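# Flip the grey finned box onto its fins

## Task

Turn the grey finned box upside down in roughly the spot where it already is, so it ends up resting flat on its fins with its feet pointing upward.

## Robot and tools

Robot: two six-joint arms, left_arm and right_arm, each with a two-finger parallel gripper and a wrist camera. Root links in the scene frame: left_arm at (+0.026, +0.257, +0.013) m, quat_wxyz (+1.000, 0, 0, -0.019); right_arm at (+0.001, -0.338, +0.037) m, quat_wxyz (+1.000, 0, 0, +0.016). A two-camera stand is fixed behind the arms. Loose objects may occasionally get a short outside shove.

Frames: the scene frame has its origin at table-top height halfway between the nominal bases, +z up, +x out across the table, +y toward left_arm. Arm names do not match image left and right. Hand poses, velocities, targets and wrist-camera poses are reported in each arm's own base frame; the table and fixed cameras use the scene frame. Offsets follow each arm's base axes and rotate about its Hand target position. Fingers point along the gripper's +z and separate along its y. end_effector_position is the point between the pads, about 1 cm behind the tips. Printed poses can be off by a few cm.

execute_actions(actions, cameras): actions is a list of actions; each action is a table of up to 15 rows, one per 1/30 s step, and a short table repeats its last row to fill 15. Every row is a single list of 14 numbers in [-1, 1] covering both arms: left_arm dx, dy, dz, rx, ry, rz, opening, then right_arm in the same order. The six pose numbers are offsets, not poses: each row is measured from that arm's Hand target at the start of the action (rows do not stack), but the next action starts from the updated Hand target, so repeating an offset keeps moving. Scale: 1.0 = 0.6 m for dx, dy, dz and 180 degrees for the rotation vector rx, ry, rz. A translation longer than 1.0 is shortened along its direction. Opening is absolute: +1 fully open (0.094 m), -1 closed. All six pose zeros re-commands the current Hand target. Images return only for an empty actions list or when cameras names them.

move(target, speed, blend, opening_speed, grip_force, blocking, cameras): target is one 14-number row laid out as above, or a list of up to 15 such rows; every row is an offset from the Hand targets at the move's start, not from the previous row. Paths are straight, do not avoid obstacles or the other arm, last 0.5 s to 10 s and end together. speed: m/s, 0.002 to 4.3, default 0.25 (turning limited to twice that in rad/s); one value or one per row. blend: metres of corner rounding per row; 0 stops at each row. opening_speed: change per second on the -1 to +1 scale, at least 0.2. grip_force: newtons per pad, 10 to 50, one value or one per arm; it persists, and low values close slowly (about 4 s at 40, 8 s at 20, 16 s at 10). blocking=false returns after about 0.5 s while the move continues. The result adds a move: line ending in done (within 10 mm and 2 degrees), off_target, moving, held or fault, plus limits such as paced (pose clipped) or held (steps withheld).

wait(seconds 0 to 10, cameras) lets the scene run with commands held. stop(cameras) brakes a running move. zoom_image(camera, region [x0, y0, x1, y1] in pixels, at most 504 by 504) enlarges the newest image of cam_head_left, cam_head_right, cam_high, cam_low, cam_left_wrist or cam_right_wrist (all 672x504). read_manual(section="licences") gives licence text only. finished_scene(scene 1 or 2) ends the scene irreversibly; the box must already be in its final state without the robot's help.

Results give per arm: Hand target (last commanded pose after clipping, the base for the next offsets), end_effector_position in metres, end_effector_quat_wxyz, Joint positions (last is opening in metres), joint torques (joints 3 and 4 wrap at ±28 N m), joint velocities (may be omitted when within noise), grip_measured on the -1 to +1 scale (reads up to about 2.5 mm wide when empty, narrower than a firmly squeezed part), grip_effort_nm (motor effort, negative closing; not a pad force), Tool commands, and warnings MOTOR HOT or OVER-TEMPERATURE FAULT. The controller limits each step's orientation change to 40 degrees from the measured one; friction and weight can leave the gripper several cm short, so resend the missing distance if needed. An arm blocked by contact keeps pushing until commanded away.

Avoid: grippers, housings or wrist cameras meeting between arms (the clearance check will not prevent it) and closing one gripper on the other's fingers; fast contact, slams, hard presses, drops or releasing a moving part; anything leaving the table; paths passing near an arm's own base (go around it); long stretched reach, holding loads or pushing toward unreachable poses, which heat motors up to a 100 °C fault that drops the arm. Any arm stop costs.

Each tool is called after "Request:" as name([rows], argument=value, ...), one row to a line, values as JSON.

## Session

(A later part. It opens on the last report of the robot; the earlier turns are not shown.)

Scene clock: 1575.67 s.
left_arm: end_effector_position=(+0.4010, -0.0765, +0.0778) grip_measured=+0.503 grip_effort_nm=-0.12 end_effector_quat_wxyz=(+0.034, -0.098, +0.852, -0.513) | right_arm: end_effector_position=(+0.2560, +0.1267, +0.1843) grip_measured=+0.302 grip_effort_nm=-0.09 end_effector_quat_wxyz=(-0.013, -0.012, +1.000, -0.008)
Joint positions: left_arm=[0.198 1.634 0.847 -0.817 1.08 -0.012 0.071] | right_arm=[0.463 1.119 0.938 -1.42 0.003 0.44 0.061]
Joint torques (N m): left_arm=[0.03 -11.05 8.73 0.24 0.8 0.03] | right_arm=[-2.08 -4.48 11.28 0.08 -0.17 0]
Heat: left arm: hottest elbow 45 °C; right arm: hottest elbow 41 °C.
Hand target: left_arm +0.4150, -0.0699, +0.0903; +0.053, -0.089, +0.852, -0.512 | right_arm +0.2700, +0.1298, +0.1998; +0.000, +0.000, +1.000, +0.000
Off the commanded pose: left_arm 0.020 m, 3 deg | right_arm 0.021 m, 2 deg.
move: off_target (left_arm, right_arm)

Request:
move(target=[0,0.0,0.0,0,0,0,0.5, 0.153,-0.346,-0.233,0,0,-0.5,0.2], speed=0.25, cameras=["cam_right_wrist"])

Scene clock: 1586.10 s.
left_arm: end_effector_position=(+0.4010, -0.0765, +0.0778) grip_measured=+0.503 grip_effort_nm=-0.11 end_effector_quat_wxyz=(+0.034, -0.098, +0.852, -0.513) | right_arm: end_effector_position=(+0.3473, -0.0708, +0.0539) grip_measured=+0.202 grip_effort_nm=-0.09 end_effector_quat_wxyz=(-0.012, +0.700, +0.714, -0.009)
Joint positions: left_arm=[0.198 1.634 0.847 -0.817 1.08 -0.012 0.071] | right_arm=[-0.199 1.453 0.862 -1.01 0.001 1.351 0.056]
Joint torques (N m): left_arm=[-0.03 -10.87 8.72 0.25 0.81 0.03] | right_arm=[-1.44 -7.82 8.49 0.84 -0.08 0.03]
Heat: left arm: hottest elbow 45 °C; right arm: hottest elbow 43 °C.
Hand target: left_arm +0.4150, -0.0699, +0.0903; +0.053, -0.089, +0.852, -0.512 | right_arm +0.3618, -0.0777, +0.0599; +0.000, +0.707, +0.707, +0.000
Off the commanded pose: left_arm 0.020 m, 3 deg | right_arm 0.017 m, 2 deg.
move: off_target (left_arm, right_arm)
Images, in order (width x height): cam_right_wrist 672x504.

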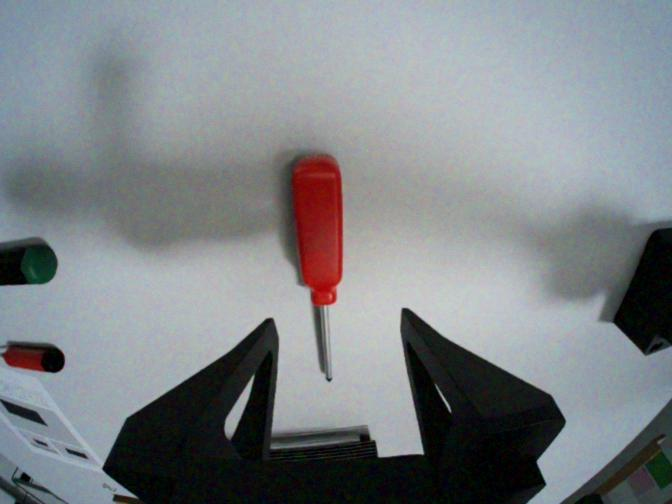

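Request:
move(target=[0,0.0,0.0,0,0,0,0.5, -0.004,-0.0085,-0.1307,0,0,0,0.0], speed=0.1, cameras=["cam_right_wrist"])

Scene clock: 1596.33 s.
left_arm: end_effector_position=(+0.4010, -0.0765, +0.0778) grip_measured=+0.503 grip_effort_nm=-0.11 end_effector_quat_wxyz=(+0.034, -0.098, +0.852, -0.513) | right_arm: end_effector_position=(+0.3579, -0.0774, -0.0162) grip_measured=+0.002 grip_effort_nm=-0.09 end_effector_quat_wxyz=(-0.001, +0.704, +0.710, -0.002)
Joint positions: left_arm=[0.198 1.634 0.847 -0.817 1.08 -0.012 0.071] | right_arm=[-0.211 1.604 0.8 -0.771 0.001 1.351 0.047]
Joint torques (N m): left_arm=[0.09 -10.99 8.75 0.25 0.8 0.03] | right_arm=[-2.14 -9.11 5.45 0.98 -0.02 -0.11]
Heat: left arm: hottest elbow 45 °C; right arm: hottest elbow 42 °C.
Hand target: left_arm +0.4150, -0.0699, +0.0903; +0.053, -0.089, +0.852, -0.512 | right_arm +0.3595, -0.0828, -0.0185; +0.000, +0.707, +0.707, +0.000
Off the commanded pose: left_arm 0.020 m, 3 deg | right_arm 0.006 m, 1 deg.
move: off_target (left_arm)
Images, in order (width x height): cam_right_wrist 672x504.

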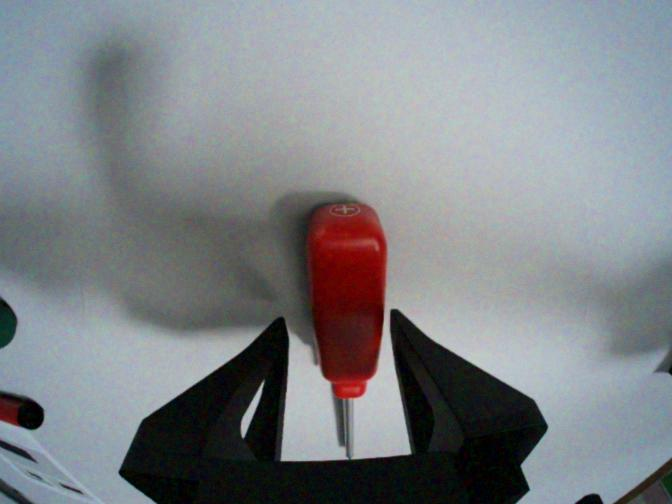

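Request:
move(target=[0,0.0,0.0,0,0,0,0.5, 0,0,0,0,0,0,-0.75], grip_force=[50, 20])

Request:
move([
  [0,0.0,0.0,0,0,0,0.5, 0,0,0.2,0,0,0,-0.75],
  [0,0.0,0.0,0,0,0,0.5, -0.149,0.305,0.24,0,0,0.528,-0.75],
], speed=0.2, blend=0.03, cameras=["cam_right_wrist"])

Scene clock: 1610.97 s.
left_arm: end_effector_position=(+0.4010, -0.0765, +0.0778) grip_measured=+0.503 grip_effort_nm=-0.11 end_effector_quat_wxyz=(+0.034, -0.098, +0.852, -0.513) | right_arm: end_effector_position=(+0.3579, -0.0775, -0.0162) grip_measured=-0.383 grip_effort_nm=-0.47 end_effector_quat_wxyz=(-0.001, +0.704, +0.710, -0.002)
Joint positions: left_arm=[0.198 1.634 0.847 -0.817 1.08 -0.012 0.071] | right_arm=[-0.211 1.604 0.8 -0.771 0.001 1.351 0.029]
Joint torques (N m): left_arm=[0.03 -10.93 8.73 0.27 0.8 0.02] | right_arm=[-1.49 -8.88 5.57 0.96 -0.02 -0.12]
Heat: left arm: hottest elbow 46 °C; right arm: hottest elbow 41 °C.
Hand target: left_arm +0.4150, -0.0699, +0.0903; +0.053, -0.089, +0.852, -0.512 | right_arm +0.3594, -0.0828, -0.0185; +0.000, +0.707, +0.707, +0.000
Off the commanded pose: left_arm 0.020 m, 3 deg | right_arm 0.006 m, 1 deg.
grip_force (N): 50, 20
move: off_target (left_arm)

Scene clock: 1616.50 s.
left_arm: end_effector_position=(+0.4010, -0.0765, +0.0778) grip_measured=+0.503 grip_effort_nm=-0.11 end_effector_quat_wxyz=(+0.034, -0.098, +0.852, -0.513) | right_arm: end_effector_position=(+0.2713, +0.0961, +0.1199) grip_measured=-0.386 grip_effort_nm=-0.48 end_effector_quat_wxyz=(-0.005, -0.032, +0.999, -0.002)
Joint positions: left_arm=[0.198 1.634 0.847 -0.817 1.08 -0.012 0.071] | right_arm=[0.343 1.164 0.796 -1.214 0.001 0.278 0.029]
Joint torques (N m): left_arm=[0.15 -10.99 8.72 0.24 0.79 0.02] | right_arm=[1.14 -6.48 7.71 0.24 -0.06 -0.21]
Heat: left arm: hottest elbow 46 °C; right arm: hottest elbow 42 °C.
Hand target: left_arm +0.4150, -0.0699, +0.0903; +0.053, -0.089, +0.852, -0.512 | right_arm +0.2700, +0.1002, +0.1254; -0.001, -0.044, +0.999, +0.000
Off the commanded pose: left_arm 0.020 m, 3 deg | right_arm 0.007 m, 1 deg.
grip_force (N): 50, 20
move: off_target (left_arm)
Images, in order (width x height): cam_right_wrist 672x504.

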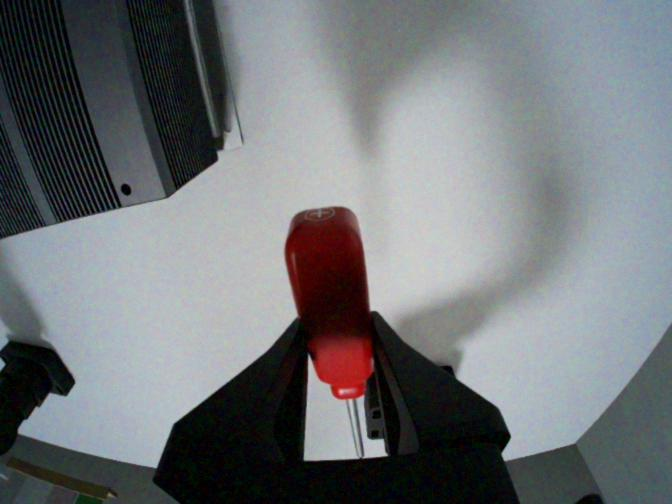

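Request:
move(target=[0,0.0,0.0,0,0,0,0.5, -0.013,0.267,-0.01,0,0,0.522,-0.75], speed=0.2, cameras=["cam_right_wrist"])

Scene clock: 1625.30 s.
left_arm: end_effector_position=(+0.4010, -0.0765, +0.0778) grip_measured=+0.503 grip_effort_nm=-0.11 end_effector_quat_wxyz=(+0.034, -0.098, +0.852, -0.513) | right_arm: end_effector_position=(+0.2497, +0.2418, +0.1062) grip_measured=-0.387 grip_effort_nm=-0.49 end_effector_quat_wxyz=(+0.024, +0.753, -0.658, -0.001)
Joint positions: left_arm=[0.198 1.634 0.847 -0.817 1.08 -0.012 0.071] | right_arm=[0.771 1.371 0.935 -1.182 0.001 -0.934 0.029]
Joint torques (N m): left_arm=[0.09 -10.93 8.7 0.24 0.8 0.02] | right_arm=[0.85 -7.82 10.47 0.79 -0.12 -0.14]
Heat: left arm: hottest elbow 46 °C; right arm: hottest elbow 43 °C.
Hand target: left_arm +0.4150, -0.0699, +0.0903; +0.053, -0.089, +0.852, -0.512 | right_arm +0.2623, +0.2604, +0.1195; +0.000, +0.760, -0.650, +0.001
Off the commanded pose: left_arm 0.020 m, 3 deg | right_arm 0.026 m, 3 deg.
grip_force (N): 50, 20
move: off_target (left_arm, right_arm)
Images, in order (width x height): cam_right_wrist 672x504.

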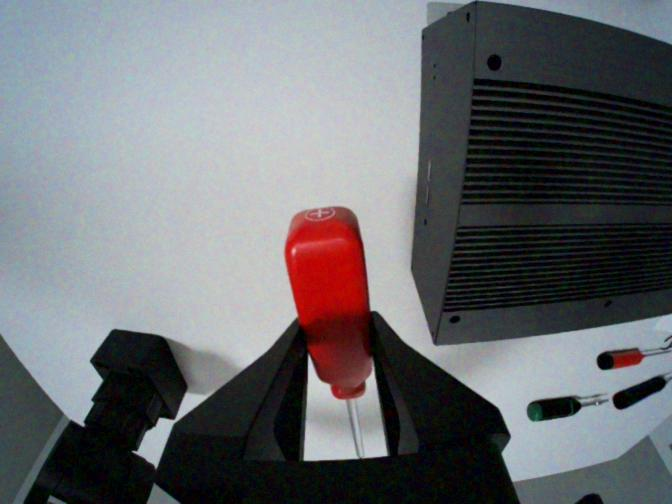

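Request:
move(target=[0,0.0,0.0,0,0,0,0.5, 0.008,0.028,-0.155,0,0,-0.042,-0.75], speed=0.12, cameras=["cam_right_wrist"])

Scene clock: 1658.00 s.
left_arm: end_effector_position=(+0.4010, -0.0765, +0.0778) grip_measured=+0.503 grip_effort_nm=-0.11 end_effector_quat_wxyz=(+0.034, -0.098, +0.852, -0.513) | right_arm: end_effector_position=(+0.2675, +0.2696, +0.0261) grip_measured=-0.387 grip_effort_nm=-0.49 end_effector_quat_wxyz=(+0.006, +0.714, -0.700, +0.001)
Joint positions: left_arm=[0.198 1.634 0.847 -0.817 1.08 -0.012 0.071] | right_arm=[0.791 1.552 0.885 -0.916 0.001 -0.799 0.029]
Joint torques (N m): left_arm=[0.09 -10.99 8.73 0.24 0.81 0.03] | right_arm=[0.32 -10.11 6.65 0.83 -0.1 0.07]
Heat: left arm: hottest elbow 46 °C; right arm: hottest elbow 44 °C.
Hand target: left_arm +0.4150, -0.0699, +0.0903; +0.053, -0.089, +0.852, -0.512 | right_arm +0.2670, +0.2772, +0.0265; +0.000, +0.716, -0.698, +0.001
Off the commanded pose: left_arm 0.020 m, 3 deg | right_arm 0.008 m, 1 deg.
grip_force (N): 50, 20
move: off_target (left_arm)
Images, in order (width x height): cam_right_wrist 672x504.

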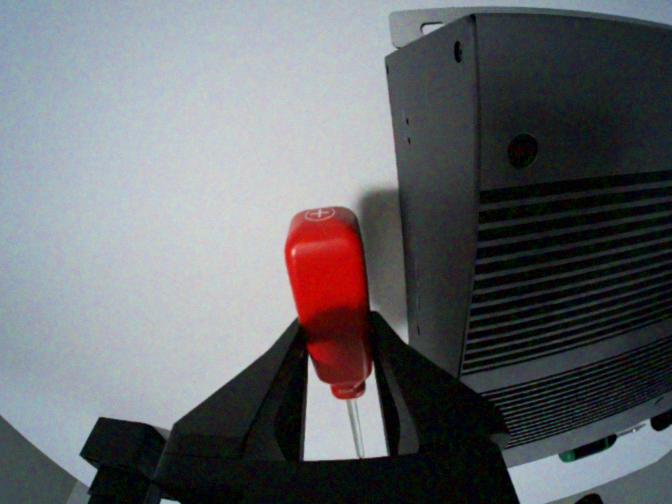

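Request:
move([
  [0,0.0,0.0,0,0,0,0.5, -0.025,-0.004,0.0,0,0,0,-0.75],
  [0,0.0,0.0,0,0,0,0.5, -0.025,-0.010,-0.0717,0,0,0,-0.75],
], speed=0.08, cameras=["cam_right_wrist"])

Scene clock: 1667.13 s.
left_arm: end_effector_position=(+0.4010, -0.0765, +0.0778) grip_measured=+0.503 grip_effort_nm=-0.12 end_effector_quat_wxyz=(+0.034, -0.098, +0.852, -0.513) | right_arm: end_effector_position=(+0.2510, +0.2662, -0.0161) grip_measured=-0.387 grip_effort_nm=-0.49 end_effector_quat_wxyz=(+0.005, +0.715, -0.700, +0.001)
Joint positions: left_arm=[0.198 1.634 0.847 -0.817 1.08 -0.012 0.071] | right_arm=[0.817 1.606 0.803 -0.778 0.001 -0.775 0.029]
Joint torques (N m): left_arm=[0.21 -10.87 8.73 0.21 0.79 0.03] | right_arm=[0.62 -9.88 5.82 0.92 -0.12 0.03]
Heat: left arm: hottest elbow 46 °C; right arm: hottest elbow 44 °C.
Hand target: left_arm +0.4150, -0.0699, +0.0903; +0.053, -0.089, +0.852, -0.512 | right_arm +0.2520, +0.2712, -0.0165; +0.000, +0.716, -0.698, +0.001
Off the commanded pose: left_arm 0.020 m, 3 deg | right_arm 0.005 m, 1 deg.
grip_force (N): 50, 20
move: off_target (left_arm)
Images, in order (width x height): cam_right_wrist 672x504.

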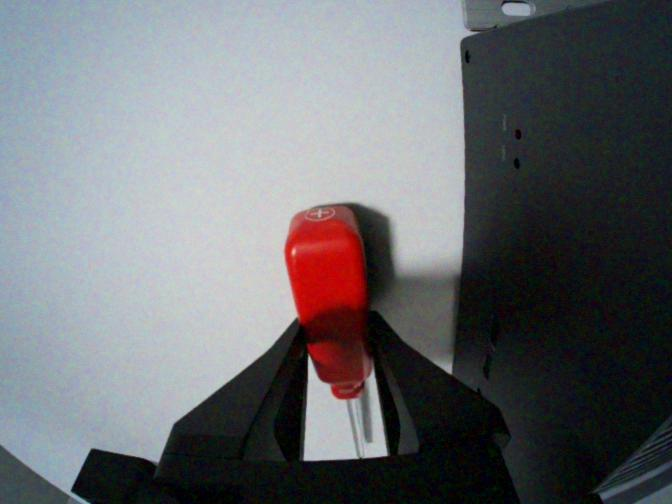

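Request:
move(target=[0,0.0,0.0,0,0,0,0.5, 0,0,0,0,0,0,0.0], opening_speed=0.4, grip_force=50)

Request:
move([
  [0,0.0,0.0,0,0,0,0.5, 0,0,0.14,0,0,0,0.0],
  [0,0.0,0.0,0,0,0,0.5, -0.058,-0.0078,0.10,0.0226,-0.165,0,-1],
], speed=0.15, cameras=["cam_right_wrist"])

Scene clock: 1691.57 s.
left_arm: end_effector_position=(+0.4010, -0.0765, +0.0778) grip_measured=+0.503 grip_effort_nm=-0.11 end_effector_quat_wxyz=(+0.034, -0.098, +0.852, -0.513) | right_arm: end_effector_position=(+0.2510, +0.2662, -0.0161) grip_measured=-0.002 grip_effort_nm=0.08 end_effector_quat_wxyz=(+0.005, +0.715, -0.700, +0.001)
Joint positions: left_arm=[0.198 1.634 0.847 -0.817 1.08 -0.012 0.071] | right_arm=[0.817 1.606 0.803 -0.778 0.001 -0.775 0.047]
Joint torques (N m): left_arm=[0.03 -10.93 8.72 0.24 0.8 0.02] | right_arm=[-0.38 -9.35 5.9 0.9 -0.08 0.02]
Heat: left arm: hottest elbow 46 °C; right arm: hottest elbow 44 °C.
Hand target: left_arm +0.4150, -0.0699, +0.0903; +0.053, -0.089, +0.852, -0.512 | right_arm +0.2519, +0.2712, -0.0165; +0.000, +0.716, -0.698, +0.001
Off the commanded pose: left_arm 0.020 m, 3 deg | right_arm 0.005 m, 1 deg.
move: off_target (left_arm)

Scene clock: 1695.70 s.
left_arm: end_effector_position=(+0.4010, -0.0765, +0.0778) grip_measured=+0.503 grip_effort_nm=-0.11 end_effector_quat_wxyz=(+0.034, -0.098, +0.852, -0.513) | right_arm: end_effector_position=(+0.2185, +0.2596, +0.0385) grip_measured=-0.986 grip_effort_nm=-0.71 end_effector_quat_wxyz=(-0.190, +0.693, -0.676, +0.164)
Joint positions: left_arm=[0.198 1.634 0.847 -0.817 1.08 -0.012 0.071] | right_arm=[1.083 1.276 0.558 -0.561 0.419 -0.575 0.001]
Joint torques (N m): left_arm=[0.15 -10.93 8.7 0.28 0.8 0.02] | right_arm=[0.56 -6.12 6.58 1.57 0.36 0.12]
Heat: left arm: hottest elbow 46 °C; right arm: hottest elbow 44 °C.
Hand target: left_arm +0.4150, -0.0699, +0.0903; +0.053, -0.089, +0.852, -0.512 | right_arm +0.2173, +0.2664, +0.0435; -0.204, +0.691, -0.675, +0.160
Off the commanded pose: left_arm 0.020 m, 3 deg | right_arm 0.009 m, 2 deg.
move: off_target (left_arm)
Images, in order (width x height): cam_right_wrist 672x504.

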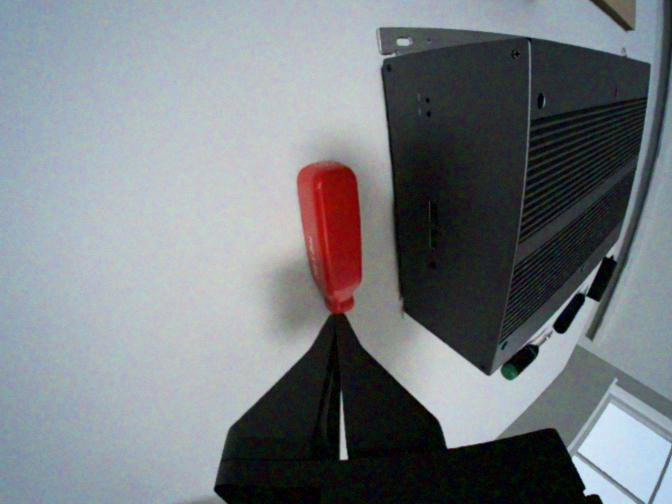

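Request:
move([
  [0,0.0,0.0,0,0,0,0.5, -0.0055,0.03,-0.1,0,0,0,-1],
  [0,0.0,0.0,0,0,0,0.5, 0.07,0.0403,-0.1,0,0,0,-1],
], speed=[0.1,0.04], cameras=["cam_right_wrist"])

Scene clock: 1710.60 s.
left_arm: end_effector_position=(+0.4010, -0.0765, +0.0778) grip_measured=+0.503 grip_effort_nm=-0.12 end_effector_quat_wxyz=(+0.034, -0.098, +0.852, -0.513) | right_arm: end_effector_position=(+0.2456, +0.2773, -0.0227) grip_measured=-0.986 grip_effort_nm=-0.76 end_effector_quat_wxyz=(-0.189, +0.697, -0.672, +0.163)
Joint positions: left_arm=[0.198 1.634 0.847 -0.817 1.08 -0.012 0.071] | right_arm=[1.031 1.522 0.566 -0.299 0.401 -0.64 0.001]
Joint torques (N m): left_arm=[0.03 -10.87 8.73 0.24 0.8 0.02] | right_arm=[-2.14 -6.71 7.46 1.5 0.05 -0.03]
Heat: left arm: hottest elbow 46 °C; right arm: hottest elbow 43 °C.
Hand target: left_arm +0.4150, -0.0699, +0.0903; +0.053, -0.089, +0.852, -0.512 | right_arm +0.2593, +0.2908, -0.0164; -0.204, +0.691, -0.675, +0.159
Off the commanded pose: left_arm 0.020 m, 3 deg | right_arm 0.020 m, 2 deg.
move: off_target (left_arm, right_arm)
Images, in order (width x height): cam_right_wrist 672x504.

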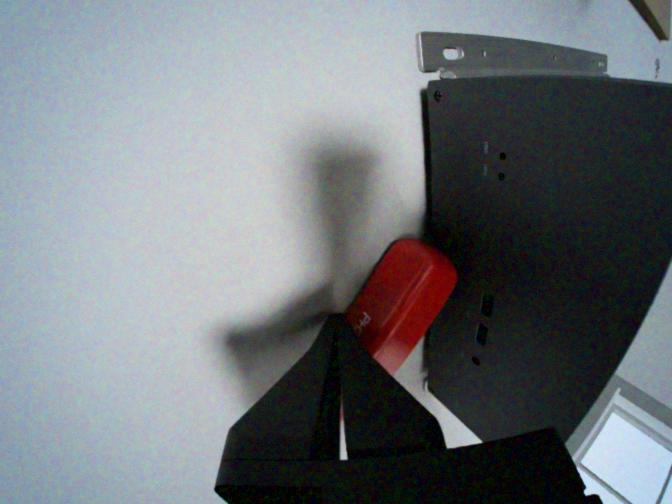

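Request:
move([
  [0,0.0,0.0,0,0,0,0.5, -0.062,-0.018,0.004,0,0,0,-1],
  [0,0.0,0.0,0,0,0,0.5, -0.0555,-0.0713,0.004,0,0,0,-1],
  [0,0.0,0.0,0,0,0,0.5, 0.023,-0.058,0.004,0,0,0,-1],
], speed=[0.1,0.1,0.04], cameras=["cam_right_wrist"])

Scene clock: 1723.53 s.
left_arm: end_effector_position=(+0.4010, -0.0765, +0.0778) grip_measured=+0.503 grip_effort_nm=-0.11 end_effector_quat_wxyz=(+0.034, -0.098, +0.852, -0.513) | right_arm: end_effector_position=(+0.2576, +0.2431, -0.0213) grip_measured=-0.986 grip_effort_nm=-0.76 end_effector_quat_wxyz=(-0.188, +0.697, -0.672, +0.161)
Joint positions: left_arm=[0.198 1.634 0.847 -0.817 1.08 -0.012 0.071] | right_arm=[0.934 1.464 0.502 -0.259 0.366 -0.738 0.001]
Joint torques (N m): left_arm=[0.03 -10.93 8.76 0.24 0.8 0.02] | right_arm=[-1.9 -6.18 7.49 1.62 0.01 -0.1]
Heat: left arm: hottest elbow 46 °C; right arm: hottest elbow 42 °C.
Hand target: left_arm +0.4150, -0.0699, +0.0903; +0.053, -0.089, +0.852, -0.512 | right_arm +0.2731, +0.2560, -0.0140; -0.204, +0.691, -0.674, +0.160
Off the commanded pose: left_arm 0.020 m, 3 deg | right_arm 0.021 m, 2 deg.
move: off_target (left_arm, right_arm)
Images, in order (width x height): cam_right_wrist 672x504.

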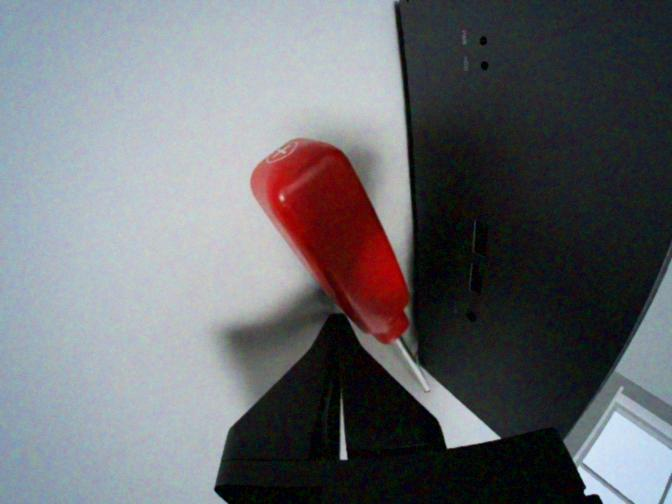

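Request:
move([
  [0,0.0,0.0,0,0,0,0.5, -0.082,-0.02,0.0,0,0,0,-1],
  [0,0.0,0.0,0,0,0,0.5, -0.087,0.03,0.0,0,0,0,-1],
  [0,0.0,0.0,0,0,0,0.5, -0.014,0.040,0.0,0,0,0,-1],
], speed=[0.1,0.1,0.04], cameras=["cam_right_wrist"])

Scene clock: 1735.97 s.
left_arm: end_effector_position=(+0.4010, -0.0765, +0.0778) grip_measured=+0.503 grip_effort_nm=-0.11 end_effector_quat_wxyz=(+0.034, -0.098, +0.852, -0.513) | right_arm: end_effector_position=(+0.2504, +0.2666, -0.0208) grip_measured=-0.986 grip_effort_nm=-0.76 end_effector_quat_wxyz=(-0.189, +0.697, -0.672, +0.162)
Joint positions: left_arm=[0.198 1.634 0.847 -0.817 1.08 -0.012 0.071] | right_arm=[1 1.5 0.547 -0.291 0.39 -0.672 0.001]
Joint torques (N m): left_arm=[0.15 -10.93 8.7 0.21 0.8 0.02] | right_arm=[-1.9 -6.77 7.41 1.55 0.03 -0.08]
Heat: left arm: hottest elbow 46 °C; right arm: hottest elbow 42 °C.
Hand target: left_arm +0.4150, -0.0699, +0.0903; +0.053, -0.089, +0.852, -0.512 | right_arm +0.2645, +0.2799, -0.0142; -0.204, +0.692, -0.674, +0.160
Off the commanded pose: left_arm 0.020 m, 3 deg | right_arm 0.021 m, 2 deg.
move: off_target (left_arm, right_arm)
Images, in order (width x height): cam_right_wrist 672x504.

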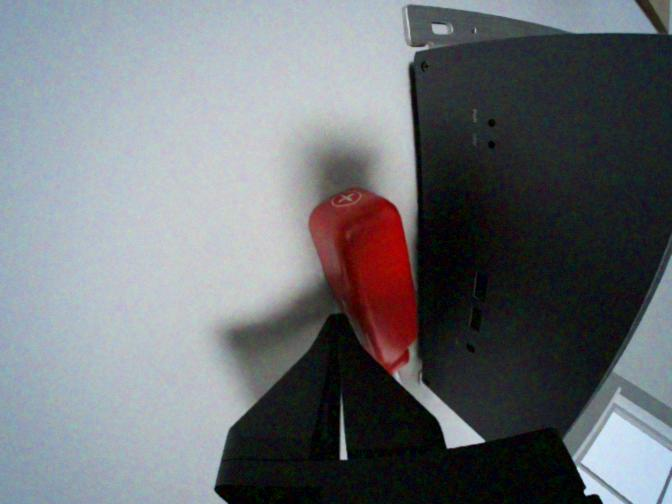

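Request:
move([
  [-0.075,-0.033,0,0.0131,-0.4856,-0.155,0.5, -0.099,-0.075,0.19,0,0,0,0.0],
  [-0.075,-0.033,0,0.0131,-0.4856,-0.155,0.5, 0.159,-0.4,0.2236,0.29,0.12,0.104,0.5],
  [-0.105,-0.1175,-0.0667,0.0131,-0.4856,-0.155,0.5, 0.206,-0.2415,0.082,0.4152,0.1721,0.1492,0.5],
], speed=0.2, blend=0.04, cameras=["cam_right_wrist","cam_left_wrist","cam_head_left","cam_high"])

Scene clock: 1807.73 s.
left_arm: end_effector_position=(+0.3558, -0.1364, +0.0589) grip_measured=+0.503 grip_effort_nm=-0.11 end_effector_quat_wxyz=(+0.515, +0.484, +0.579, -0.406) | right_arm: end_effector_position=(+0.3789, +0.1322, +0.0346) grip_measured=+0.498 grip_effort_nm=0.08 end_effector_quat_wxyz=(-0.424, +0.549, -0.553, -0.462)
Joint positions: left_arm=[0.102 1.697 0.503 0.268 1.395 0.948 0.071] | right_arm=[-0.096 1.945 0.934 -1.113 -1.317 -2.091 0.07]
Joint torques (N m): left_arm=[-1.61 -6.65 3.6 1.94 0.51 -0.37] | right_arm=[0.15 -11.52 5.26 -0.13 -0.82 -0.06]
Heat: left arm: hottest elbow 44 °C; right arm: hottest elbow 43 °C.
Hand target: left_arm +0.3521, -0.1405, +0.0505; +0.510, +0.476, +0.585, -0.413 | right_arm +0.3881, +0.1350, +0.0350; -0.429, +0.571, -0.493, -0.497
Off the commanded pose: left_arm 0.010 m, 2 deg | right_arm 0.010 m, 8 deg.
joint sent to its limit (right arm) — joint 6 (wrist roll), lower limit. The joint targets are off in orientation, not in position.
move: off_target (right_arm); blend cut to 0 m at target 2; target 2's new opening was sent with right_arm's hand 0.016 m and 3 deg from that target
Images, in order (width x height): cam_head_left 672x504, cam_high 672x504, cam_left_wrist 672x504, cam_right_wrist 672x504.

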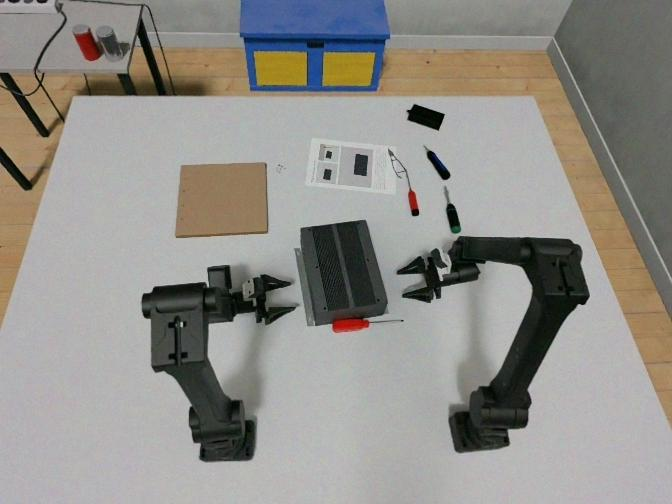

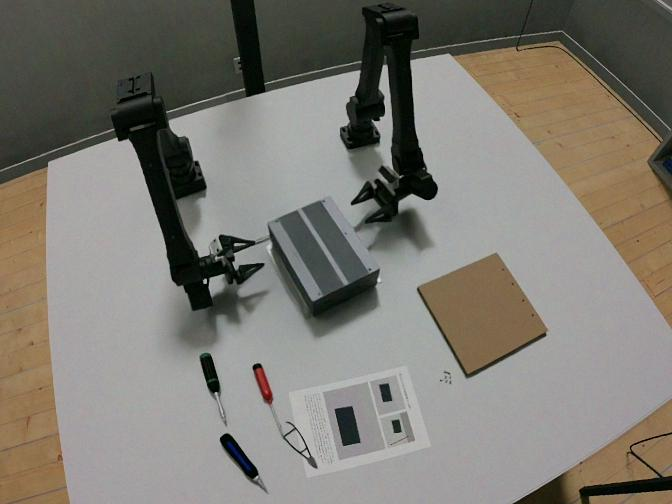

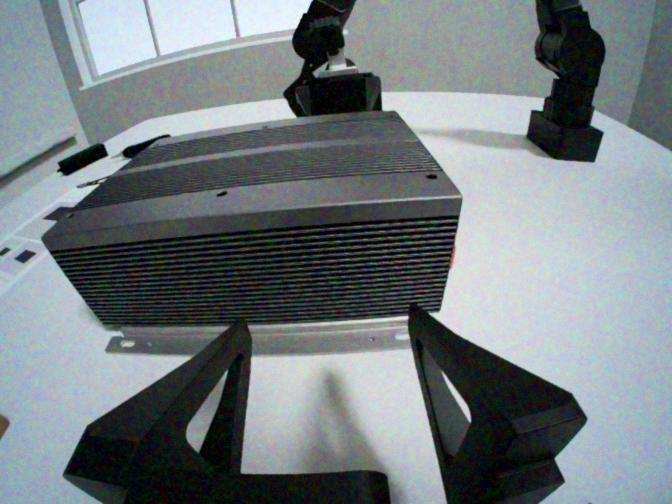

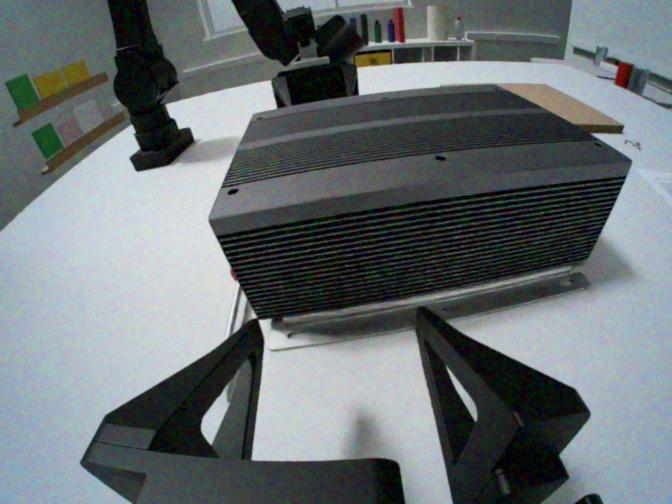

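Request:
zoom_image(camera="cam_left_wrist", region=[40, 180, 240, 370])

Request:
zoom_image(camera="cam_left_wrist", region=[380, 180, 500, 370])

Scaled by 2.520 from the camera's 672x504 image, which has a finer 960x720 frame.

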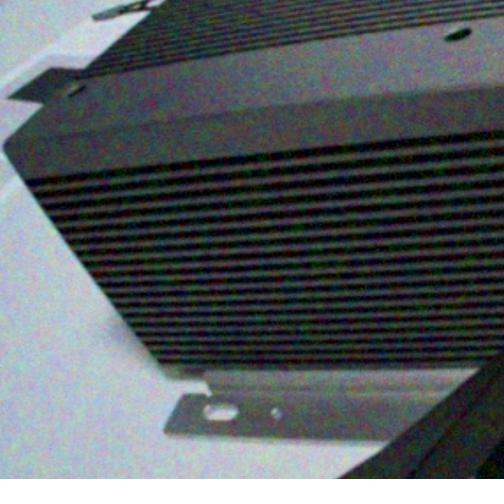

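Scaled by 2.653 from the camera's 672x504 image, which has a finer 960x720 frame.

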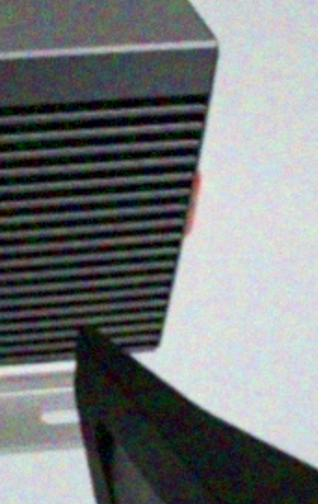

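Request:
move([
  [-0.026,-0.0055,-0.025,0,0,0,0.5, 0,-0.08,0.05,0,0,-0.28,0.5],
  [-0.026,-0.0055,-0.025,0,0,0,0.5, 0,0,0,0,0,0,0.5],
], speed=0.15, cameras=["cam_right_wrist","cam_left_wrist"])

Scene clock: 1864.53 s.
left_arm: end_effector_position=(+0.3405, -0.1400, +0.0429) grip_measured=+0.503 grip_effort_nm=-0.11 end_effector_quat_wxyz=(+0.518, +0.480, +0.580, -0.405) | right_arm: end_effector_position=(+0.3819, +0.1312, +0.0349) grip_measured=+0.498 grip_effort_nm=0.08 end_effector_quat_wxyz=(+0.526, -0.469, +0.527, +0.475)
Joint positions: left_arm=[0.095 1.752 0.443 0.466 1.389 0.862 0.071] | right_arm=[-0.113 1.924 0.64 0.298 -1.577 -0.979 0.07]
Joint torques (N m): left_arm=[-1.55 -6.48 2.78 2.07 0.48 -0.34] | right_arm=[0.97 -9.76 4.12 1.74 -0.78 -0.08]
Heat: left arm: hottest elbow 39 °C; right arm: hottest elbow 40 °C.
Hand target: left_arm +0.3363, -0.1439, +0.0354; +0.510, +0.476, +0.585, -0.413 | right_arm +0.3883, +0.1350, +0.0351; +0.429, -0.571, +0.494, +0.497
Off the commanded pose: left_arm 0.009 m, 1 deg | right_arm 0.007 m, 17 deg.
joint sent to its limit (right arm) — joint 5 (wrist yaw), lower limit. The joint targets are off in orientation, not in position.
move: off_target (right_arm)
Images, in order (width x height): cam_left_wrist 672x504, cam_right_wrist 672x504.

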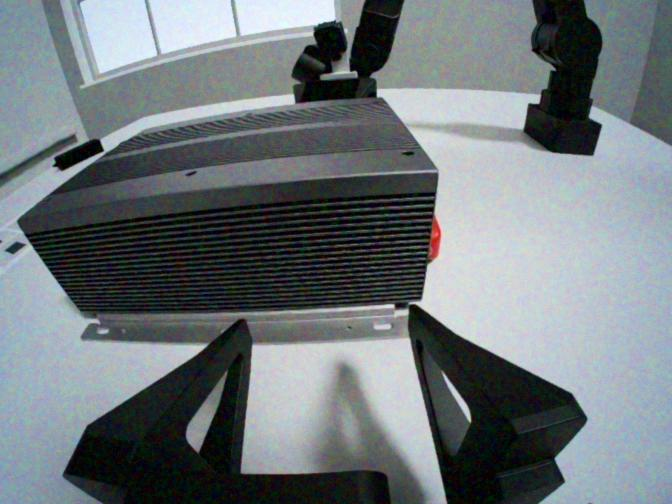

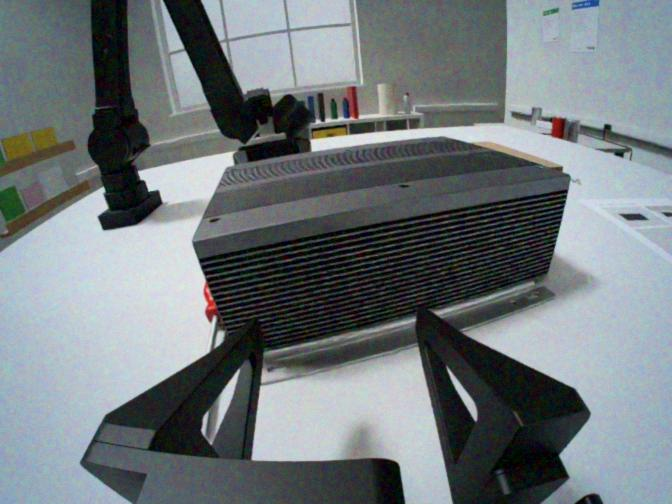

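Request:
move(target=[0,0,0,0,0,0,0.5, 0.0095,0.0,0.0,-0.1651,-0.024,-0.0019,0.5], speed=0.15, cameras=["cam_right_wrist"])

Scene clock: 1903.80 s.
left_arm: end_effector_position=(+0.3405, -0.1400, +0.0429) grip_measured=+0.503 grip_effort_nm=-0.11 end_effector_quat_wxyz=(+0.518, +0.480, +0.580, -0.405) | right_arm: end_effector_position=(+0.3805, +0.1304, +0.0230) grip_measured=+0.498 grip_effort_nm=0.07 end_effector_quat_wxyz=(-0.279, +0.666, -0.601, -0.343)
Joint positions: left_arm=[0.095 1.752 0.443 0.466 1.389 0.862 0.071] | right_arm=[-0.014 1.774 0.926 -0.937 -0.898 -1.79 0.07]
Joint torques (N m): left_arm=[-1.55 -6.36 2.8 2.07 0.47 -0.33] | right_arm=[0.15 -13.45 7.23 -0.08 -0.5 -0.09]
Heat: left arm: hottest elbow 38 °C; right arm: hottest elbow 40 °C.
Hand target: left_arm +0.3363, -0.1439, +0.0354; +0.510, +0.476, +0.585, -0.413 | right_arm +0.3939, +0.1350, +0.0352; -0.287, +0.679, -0.590, -0.331
Off the commanded pose: left_arm 0.009 m, 2 deg | right_arm 0.019 m, 3 deg.
move: off_target (right_arm)
Images, in order (width x height): cam_right_wrist 672x504.

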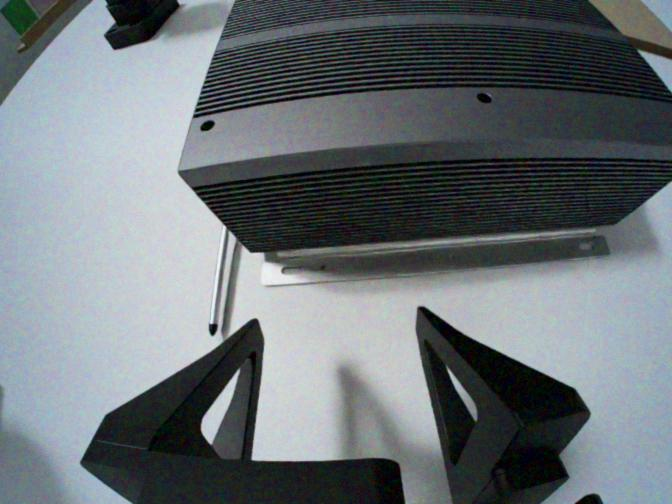

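Request:
move(target=[0.0155,-0.0733,0,0,0,0,0.5, -0.0068,0.0933,-0.025,0,0,0,0.5], speed=0.07, cameras=["cam_right_wrist","cam_left_wrist"])

Scene clock: 1923.20 s.
left_arm: end_effector_position=(+0.3504, -0.1846, +0.0431) grip_measured=+0.503 grip_effort_nm=-0.11 end_effector_quat_wxyz=(+0.518, +0.481, +0.580, -0.405) | right_arm: end_effector_position=(+0.3901, +0.1844, +0.0169) grip_measured=+0.498 grip_effort_nm=0.07 end_effector_quat_wxyz=(-0.285, +0.675, -0.595, -0.331)
Joint positions: left_arm=[-0.05 1.837 0.428 0.928 1.274 0.491 0.071] | right_arm=[0.12 1.773 0.913 -0.734 -0.904 -1.587 0.07]
Joint torques (N m): left_arm=[-1.55 -6.89 2.26 2.43 0.26 -0.35] | right_arm=[0.38 -12.34 5.05 0.95 -0.78 0.09]
Heat: left arm: hottest elbow 38 °C; right arm: hottest elbow 41 °C.
Hand target: left_arm +0.3458, -0.1878, +0.0354; +0.510, +0.476, +0.585, -0.413 | right_arm +0.3898, +0.1910, +0.0202; -0.287, +0.679, -0.590, -0.331
Off the commanded pose: left_arm 0.010 m, 2 deg | right_arm 0.007 m, 1 deg.
move: done
Images, in order (width x height): cam_left_wrist 672x504, cam_right_wrist 672x504.

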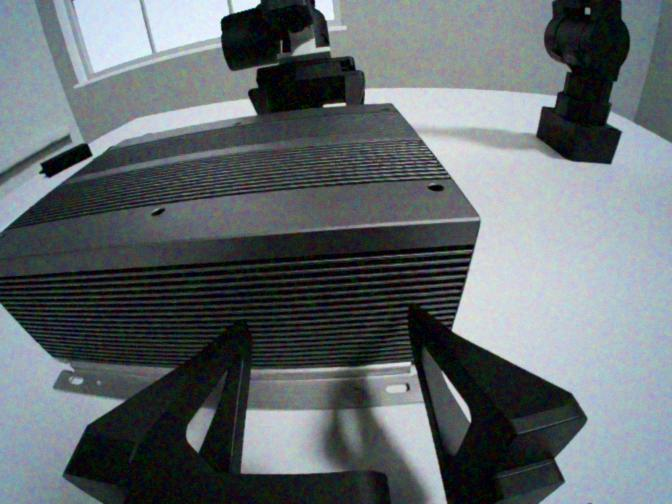

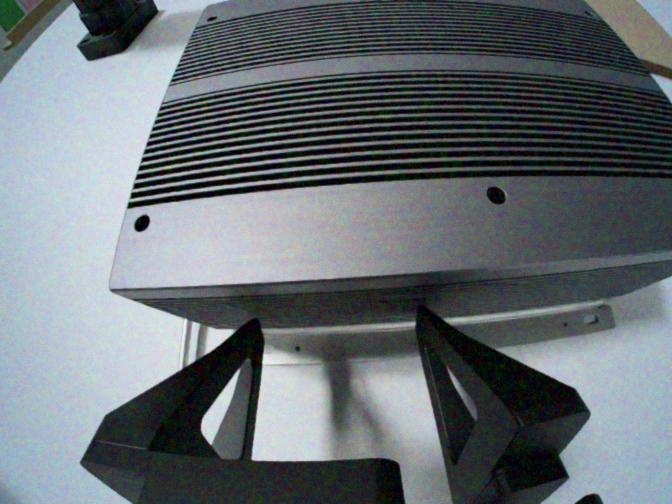

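Request:
move([
  [0,0,0,0,0,0,0.5, -0.025,-0.0035,0,0,0,0,0.5],
  [0.0172,-0.0815,0.0,0,0,0,0.5, -0.037,0.079,0.0,0,0,0,0.5],
], speed=0.06, cameras=["cam_right_wrist","cam_left_wrist"])

Scene clock: 1940.63 s.
left_arm: end_effector_position=(+0.3550, -0.1913, +0.0397) grip_measured=+0.502 grip_effort_nm=-0.10 end_effector_quat_wxyz=(+0.521, +0.448, +0.607, -0.400) | right_arm: end_effector_position=(+0.3818, +0.1797, +0.0131) grip_measured=+0.499 grip_effort_nm=0.06 end_effector_quat_wxyz=(-0.285, +0.668, -0.621, -0.295)
Joint positions: left_arm=[-0.082 1.877 0.408 1.095 1.183 0.33 0.071] | right_arm=[0.129 1.71 0.832 -0.608 -0.842 -1.476 0.07]
Joint torques (N m): left_arm=[-10.87 -6.53 5.38 2.77 -1.22 -0.33] | right_arm=[9.11 -10.75 5.48 2.02 -3.18 0.66]
Heat: left arm: hottest elbow 37 °C; right arm: hottest elbow 40 °C.
Hand target: left_arm +0.3561, -0.2367, +0.0354; +0.510, +0.476, +0.585, -0.413 | right_arm +0.3677, +0.2384, +0.0201; -0.287, +0.679, -0.590, -0.331
Off the commanded pose: left_arm 0.046 m, 5 deg | right_arm 0.061 m, 6 deg.
move: off_target (left_arm, right_arm)
Images, in order (width x height): cam_left_wrist 672x504, cam_right_wrist 672x504.

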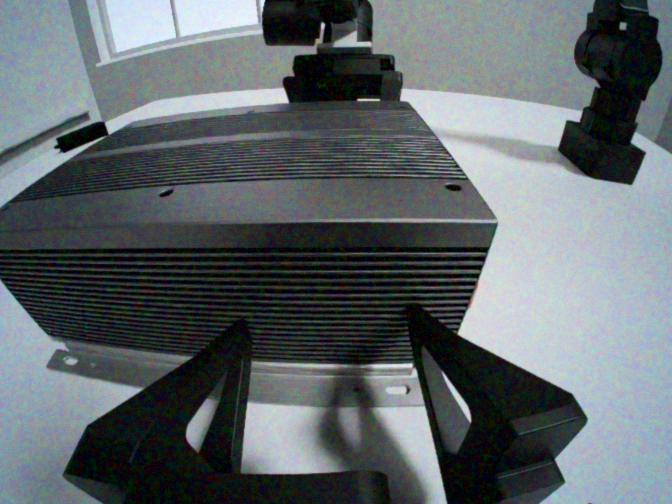

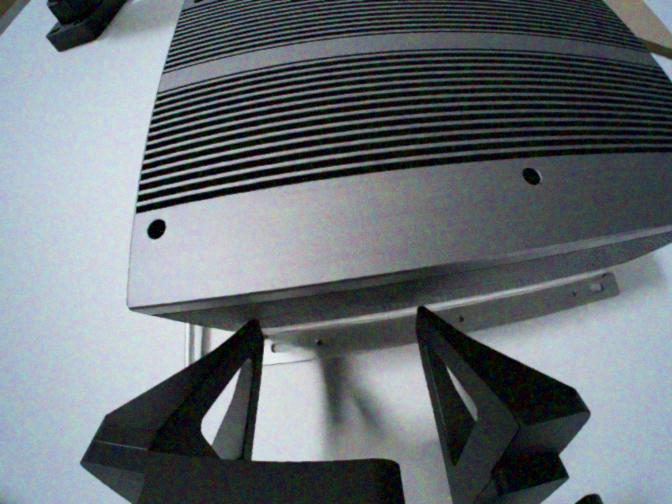

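Request:
move([
  [0,0,0.12,0,0,0,0.5, 0,0,0.12,0,0,0,0.5],
  [0,0,0.18,0,0,0,0.5, 0,0,0.18,0,0,0,0.5],
], speed=0.08, blend=0.01, cameras=["cam_right_wrist","cam_left_wrist","cam_head_left"])

Scene clock: 1954.13 s.
left_arm: end_effector_position=(+0.3486, -0.1952, +0.1044) grip_measured=+0.502 grip_effort_nm=-0.06 end_effector_quat_wxyz=(+0.496, +0.431, +0.639, -0.399) | right_arm: end_effector_position=(+0.3630, +0.1734, +0.0754) grip_measured=+0.499 grip_effort_nm=0.06 end_effector_quat_wxyz=(-0.255, +0.668, -0.632, -0.299)
Joint positions: left_arm=[-0.105 1.507 0.39 0.665 1.125 0.328 0.071] | right_arm=[0.129 1.549 0.866 -0.865 -0.807 -1.486 0.07]
Joint torques (N m): left_arm=[-8.94 -10.17 10.04 2.3 1.15 -0.44] | right_arm=[8.7 -13.92 11.06 -0.03 -4.78 0.71]
Heat: left arm: hottest elbow 38 °C; right arm: hottest elbow 40 °C.
Hand target: left_arm +0.3561, -0.2366, +0.1434; +0.510, +0.476, +0.585, -0.413 | right_arm +0.3675, +0.2384, +0.1280; -0.287, +0.679, -0.590, -0.331
Off the commanded pose: left_arm 0.057 m, 8 deg | right_arm 0.084 m, 7 deg.
move: off_target (left_arm, right_arm)
Images, in order (width x height): cam_head_left 672x504, cam_left_wrist 672x504, cam_right_wrist 672x504.

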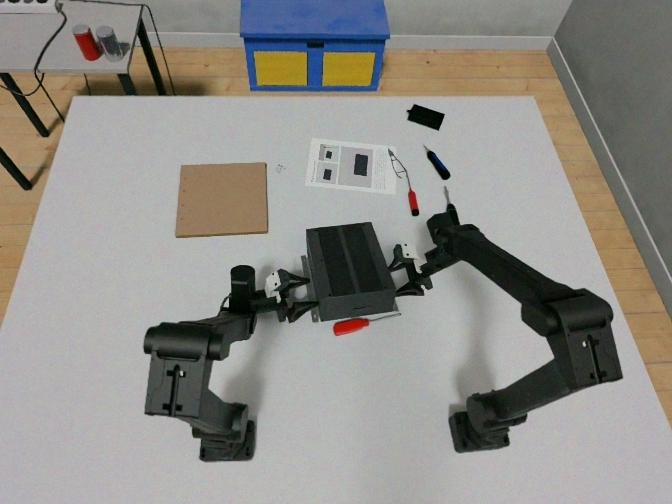

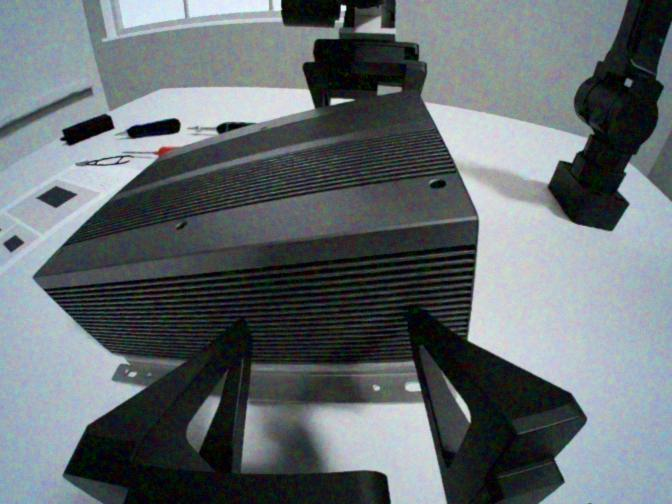

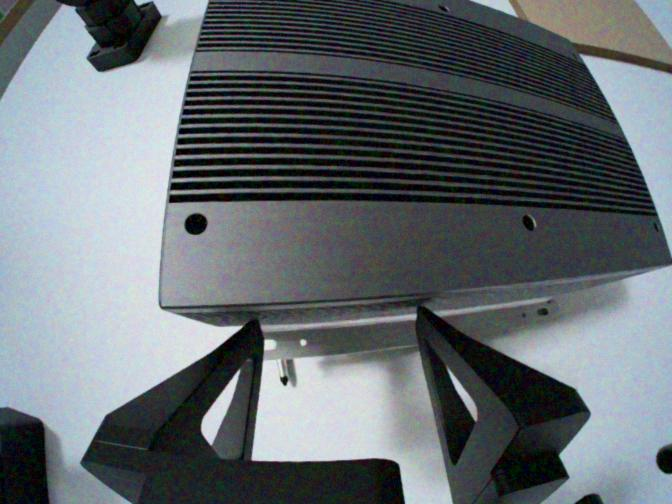

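Request:
move([
  [-0.098,-0.0207,0,0,0,0,0.5, -0.099,-0.0145,0,0,0,0,0.5],
  [-0.098,-0.0207,-0.12,0,0,0,0.5, -0.099,-0.0145,-0.12,0,0,0,0.5],
], speed=0.08, blend=0, cameras=["cam_right_wrist","cam_left_wrist","cam_head_left","cam_high"])

Scene clock: 1967.50 s.
left_arm: end_effector_position=(+0.2913, -0.2131, +0.0621) grip_measured=+0.501 grip_effort_nm=-0.04 end_effector_quat_wxyz=(+0.508, +0.449, +0.619, -0.397) | right_arm: end_effector_position=(+0.3055, +0.1632, +0.0343) grip_measured=+0.499 grip_effort_nm=0.03 end_effector_quat_wxyz=(-0.254, +0.682, -0.623, -0.286)
Joint positions: left_arm=[-0.194 1.699 0.237 1.103 1.07 0.283 0.071] | right_arm=[0.129 1.496 0.666 -0.715 -0.784 -1.521 0.07]
Joint torques (N m): left_arm=[-9.17 -5.25 6.58 3.41 -0.15 -0.5] | right_arm=[9.52 -7.59 7.45 2.63 -5.63 1.07]
Heat: left arm: hottest elbow 39 °C; right arm: hottest wrist yaw 53 °C.
Hand target: left_arm +0.2974, -0.2491, +0.0714; +0.510, +0.476, +0.585, -0.413 | right_arm +0.3081, +0.2297, +0.0561; -0.287, +0.679, -0.590, -0.331
Off the commanded pose: left_arm 0.038 m, 5 deg | right_arm 0.070 m, 7 deg.
move: off_target (left_arm, right_arm)
Images, in order (width x height): cam_head_left 672x504, cam_high 672x504, cam_left_wrist 672x504, cam_right_wrist 672x504.

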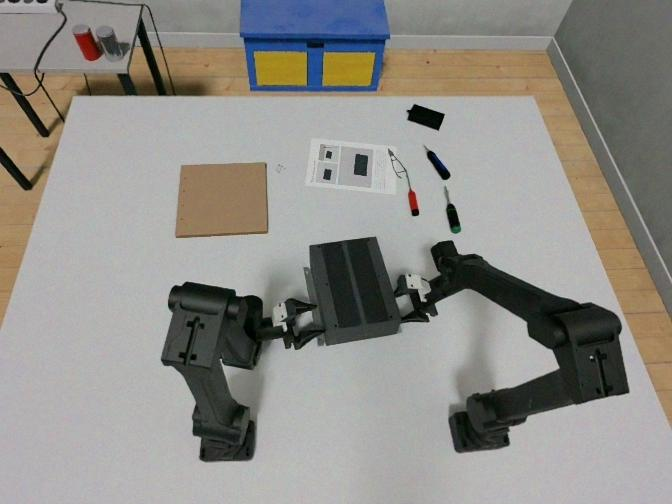

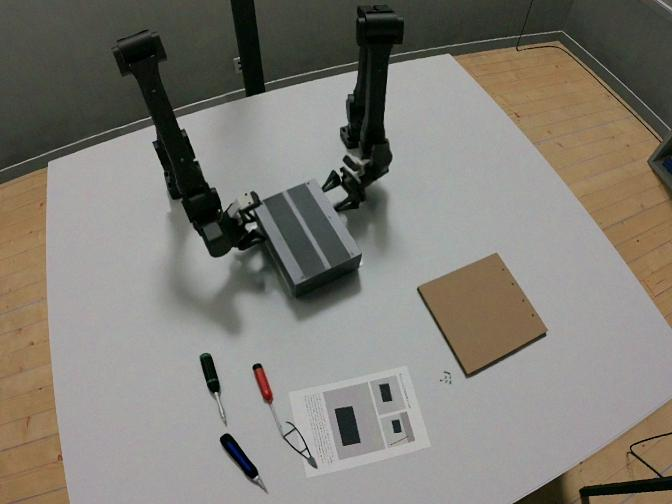

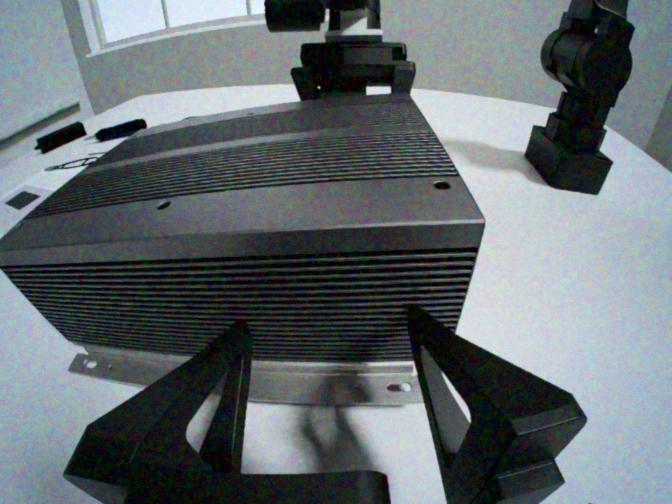

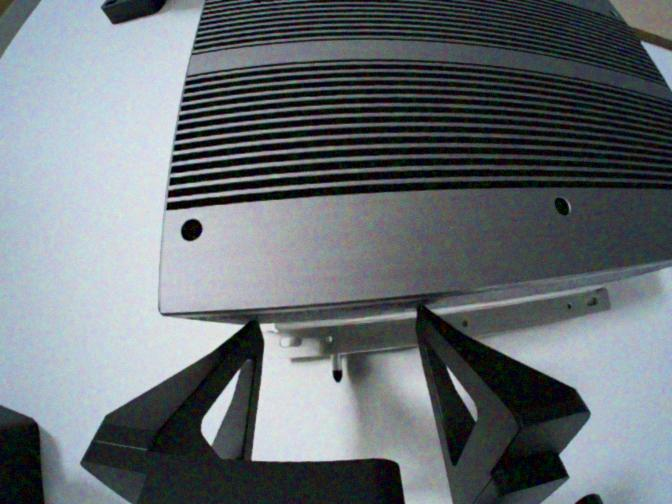

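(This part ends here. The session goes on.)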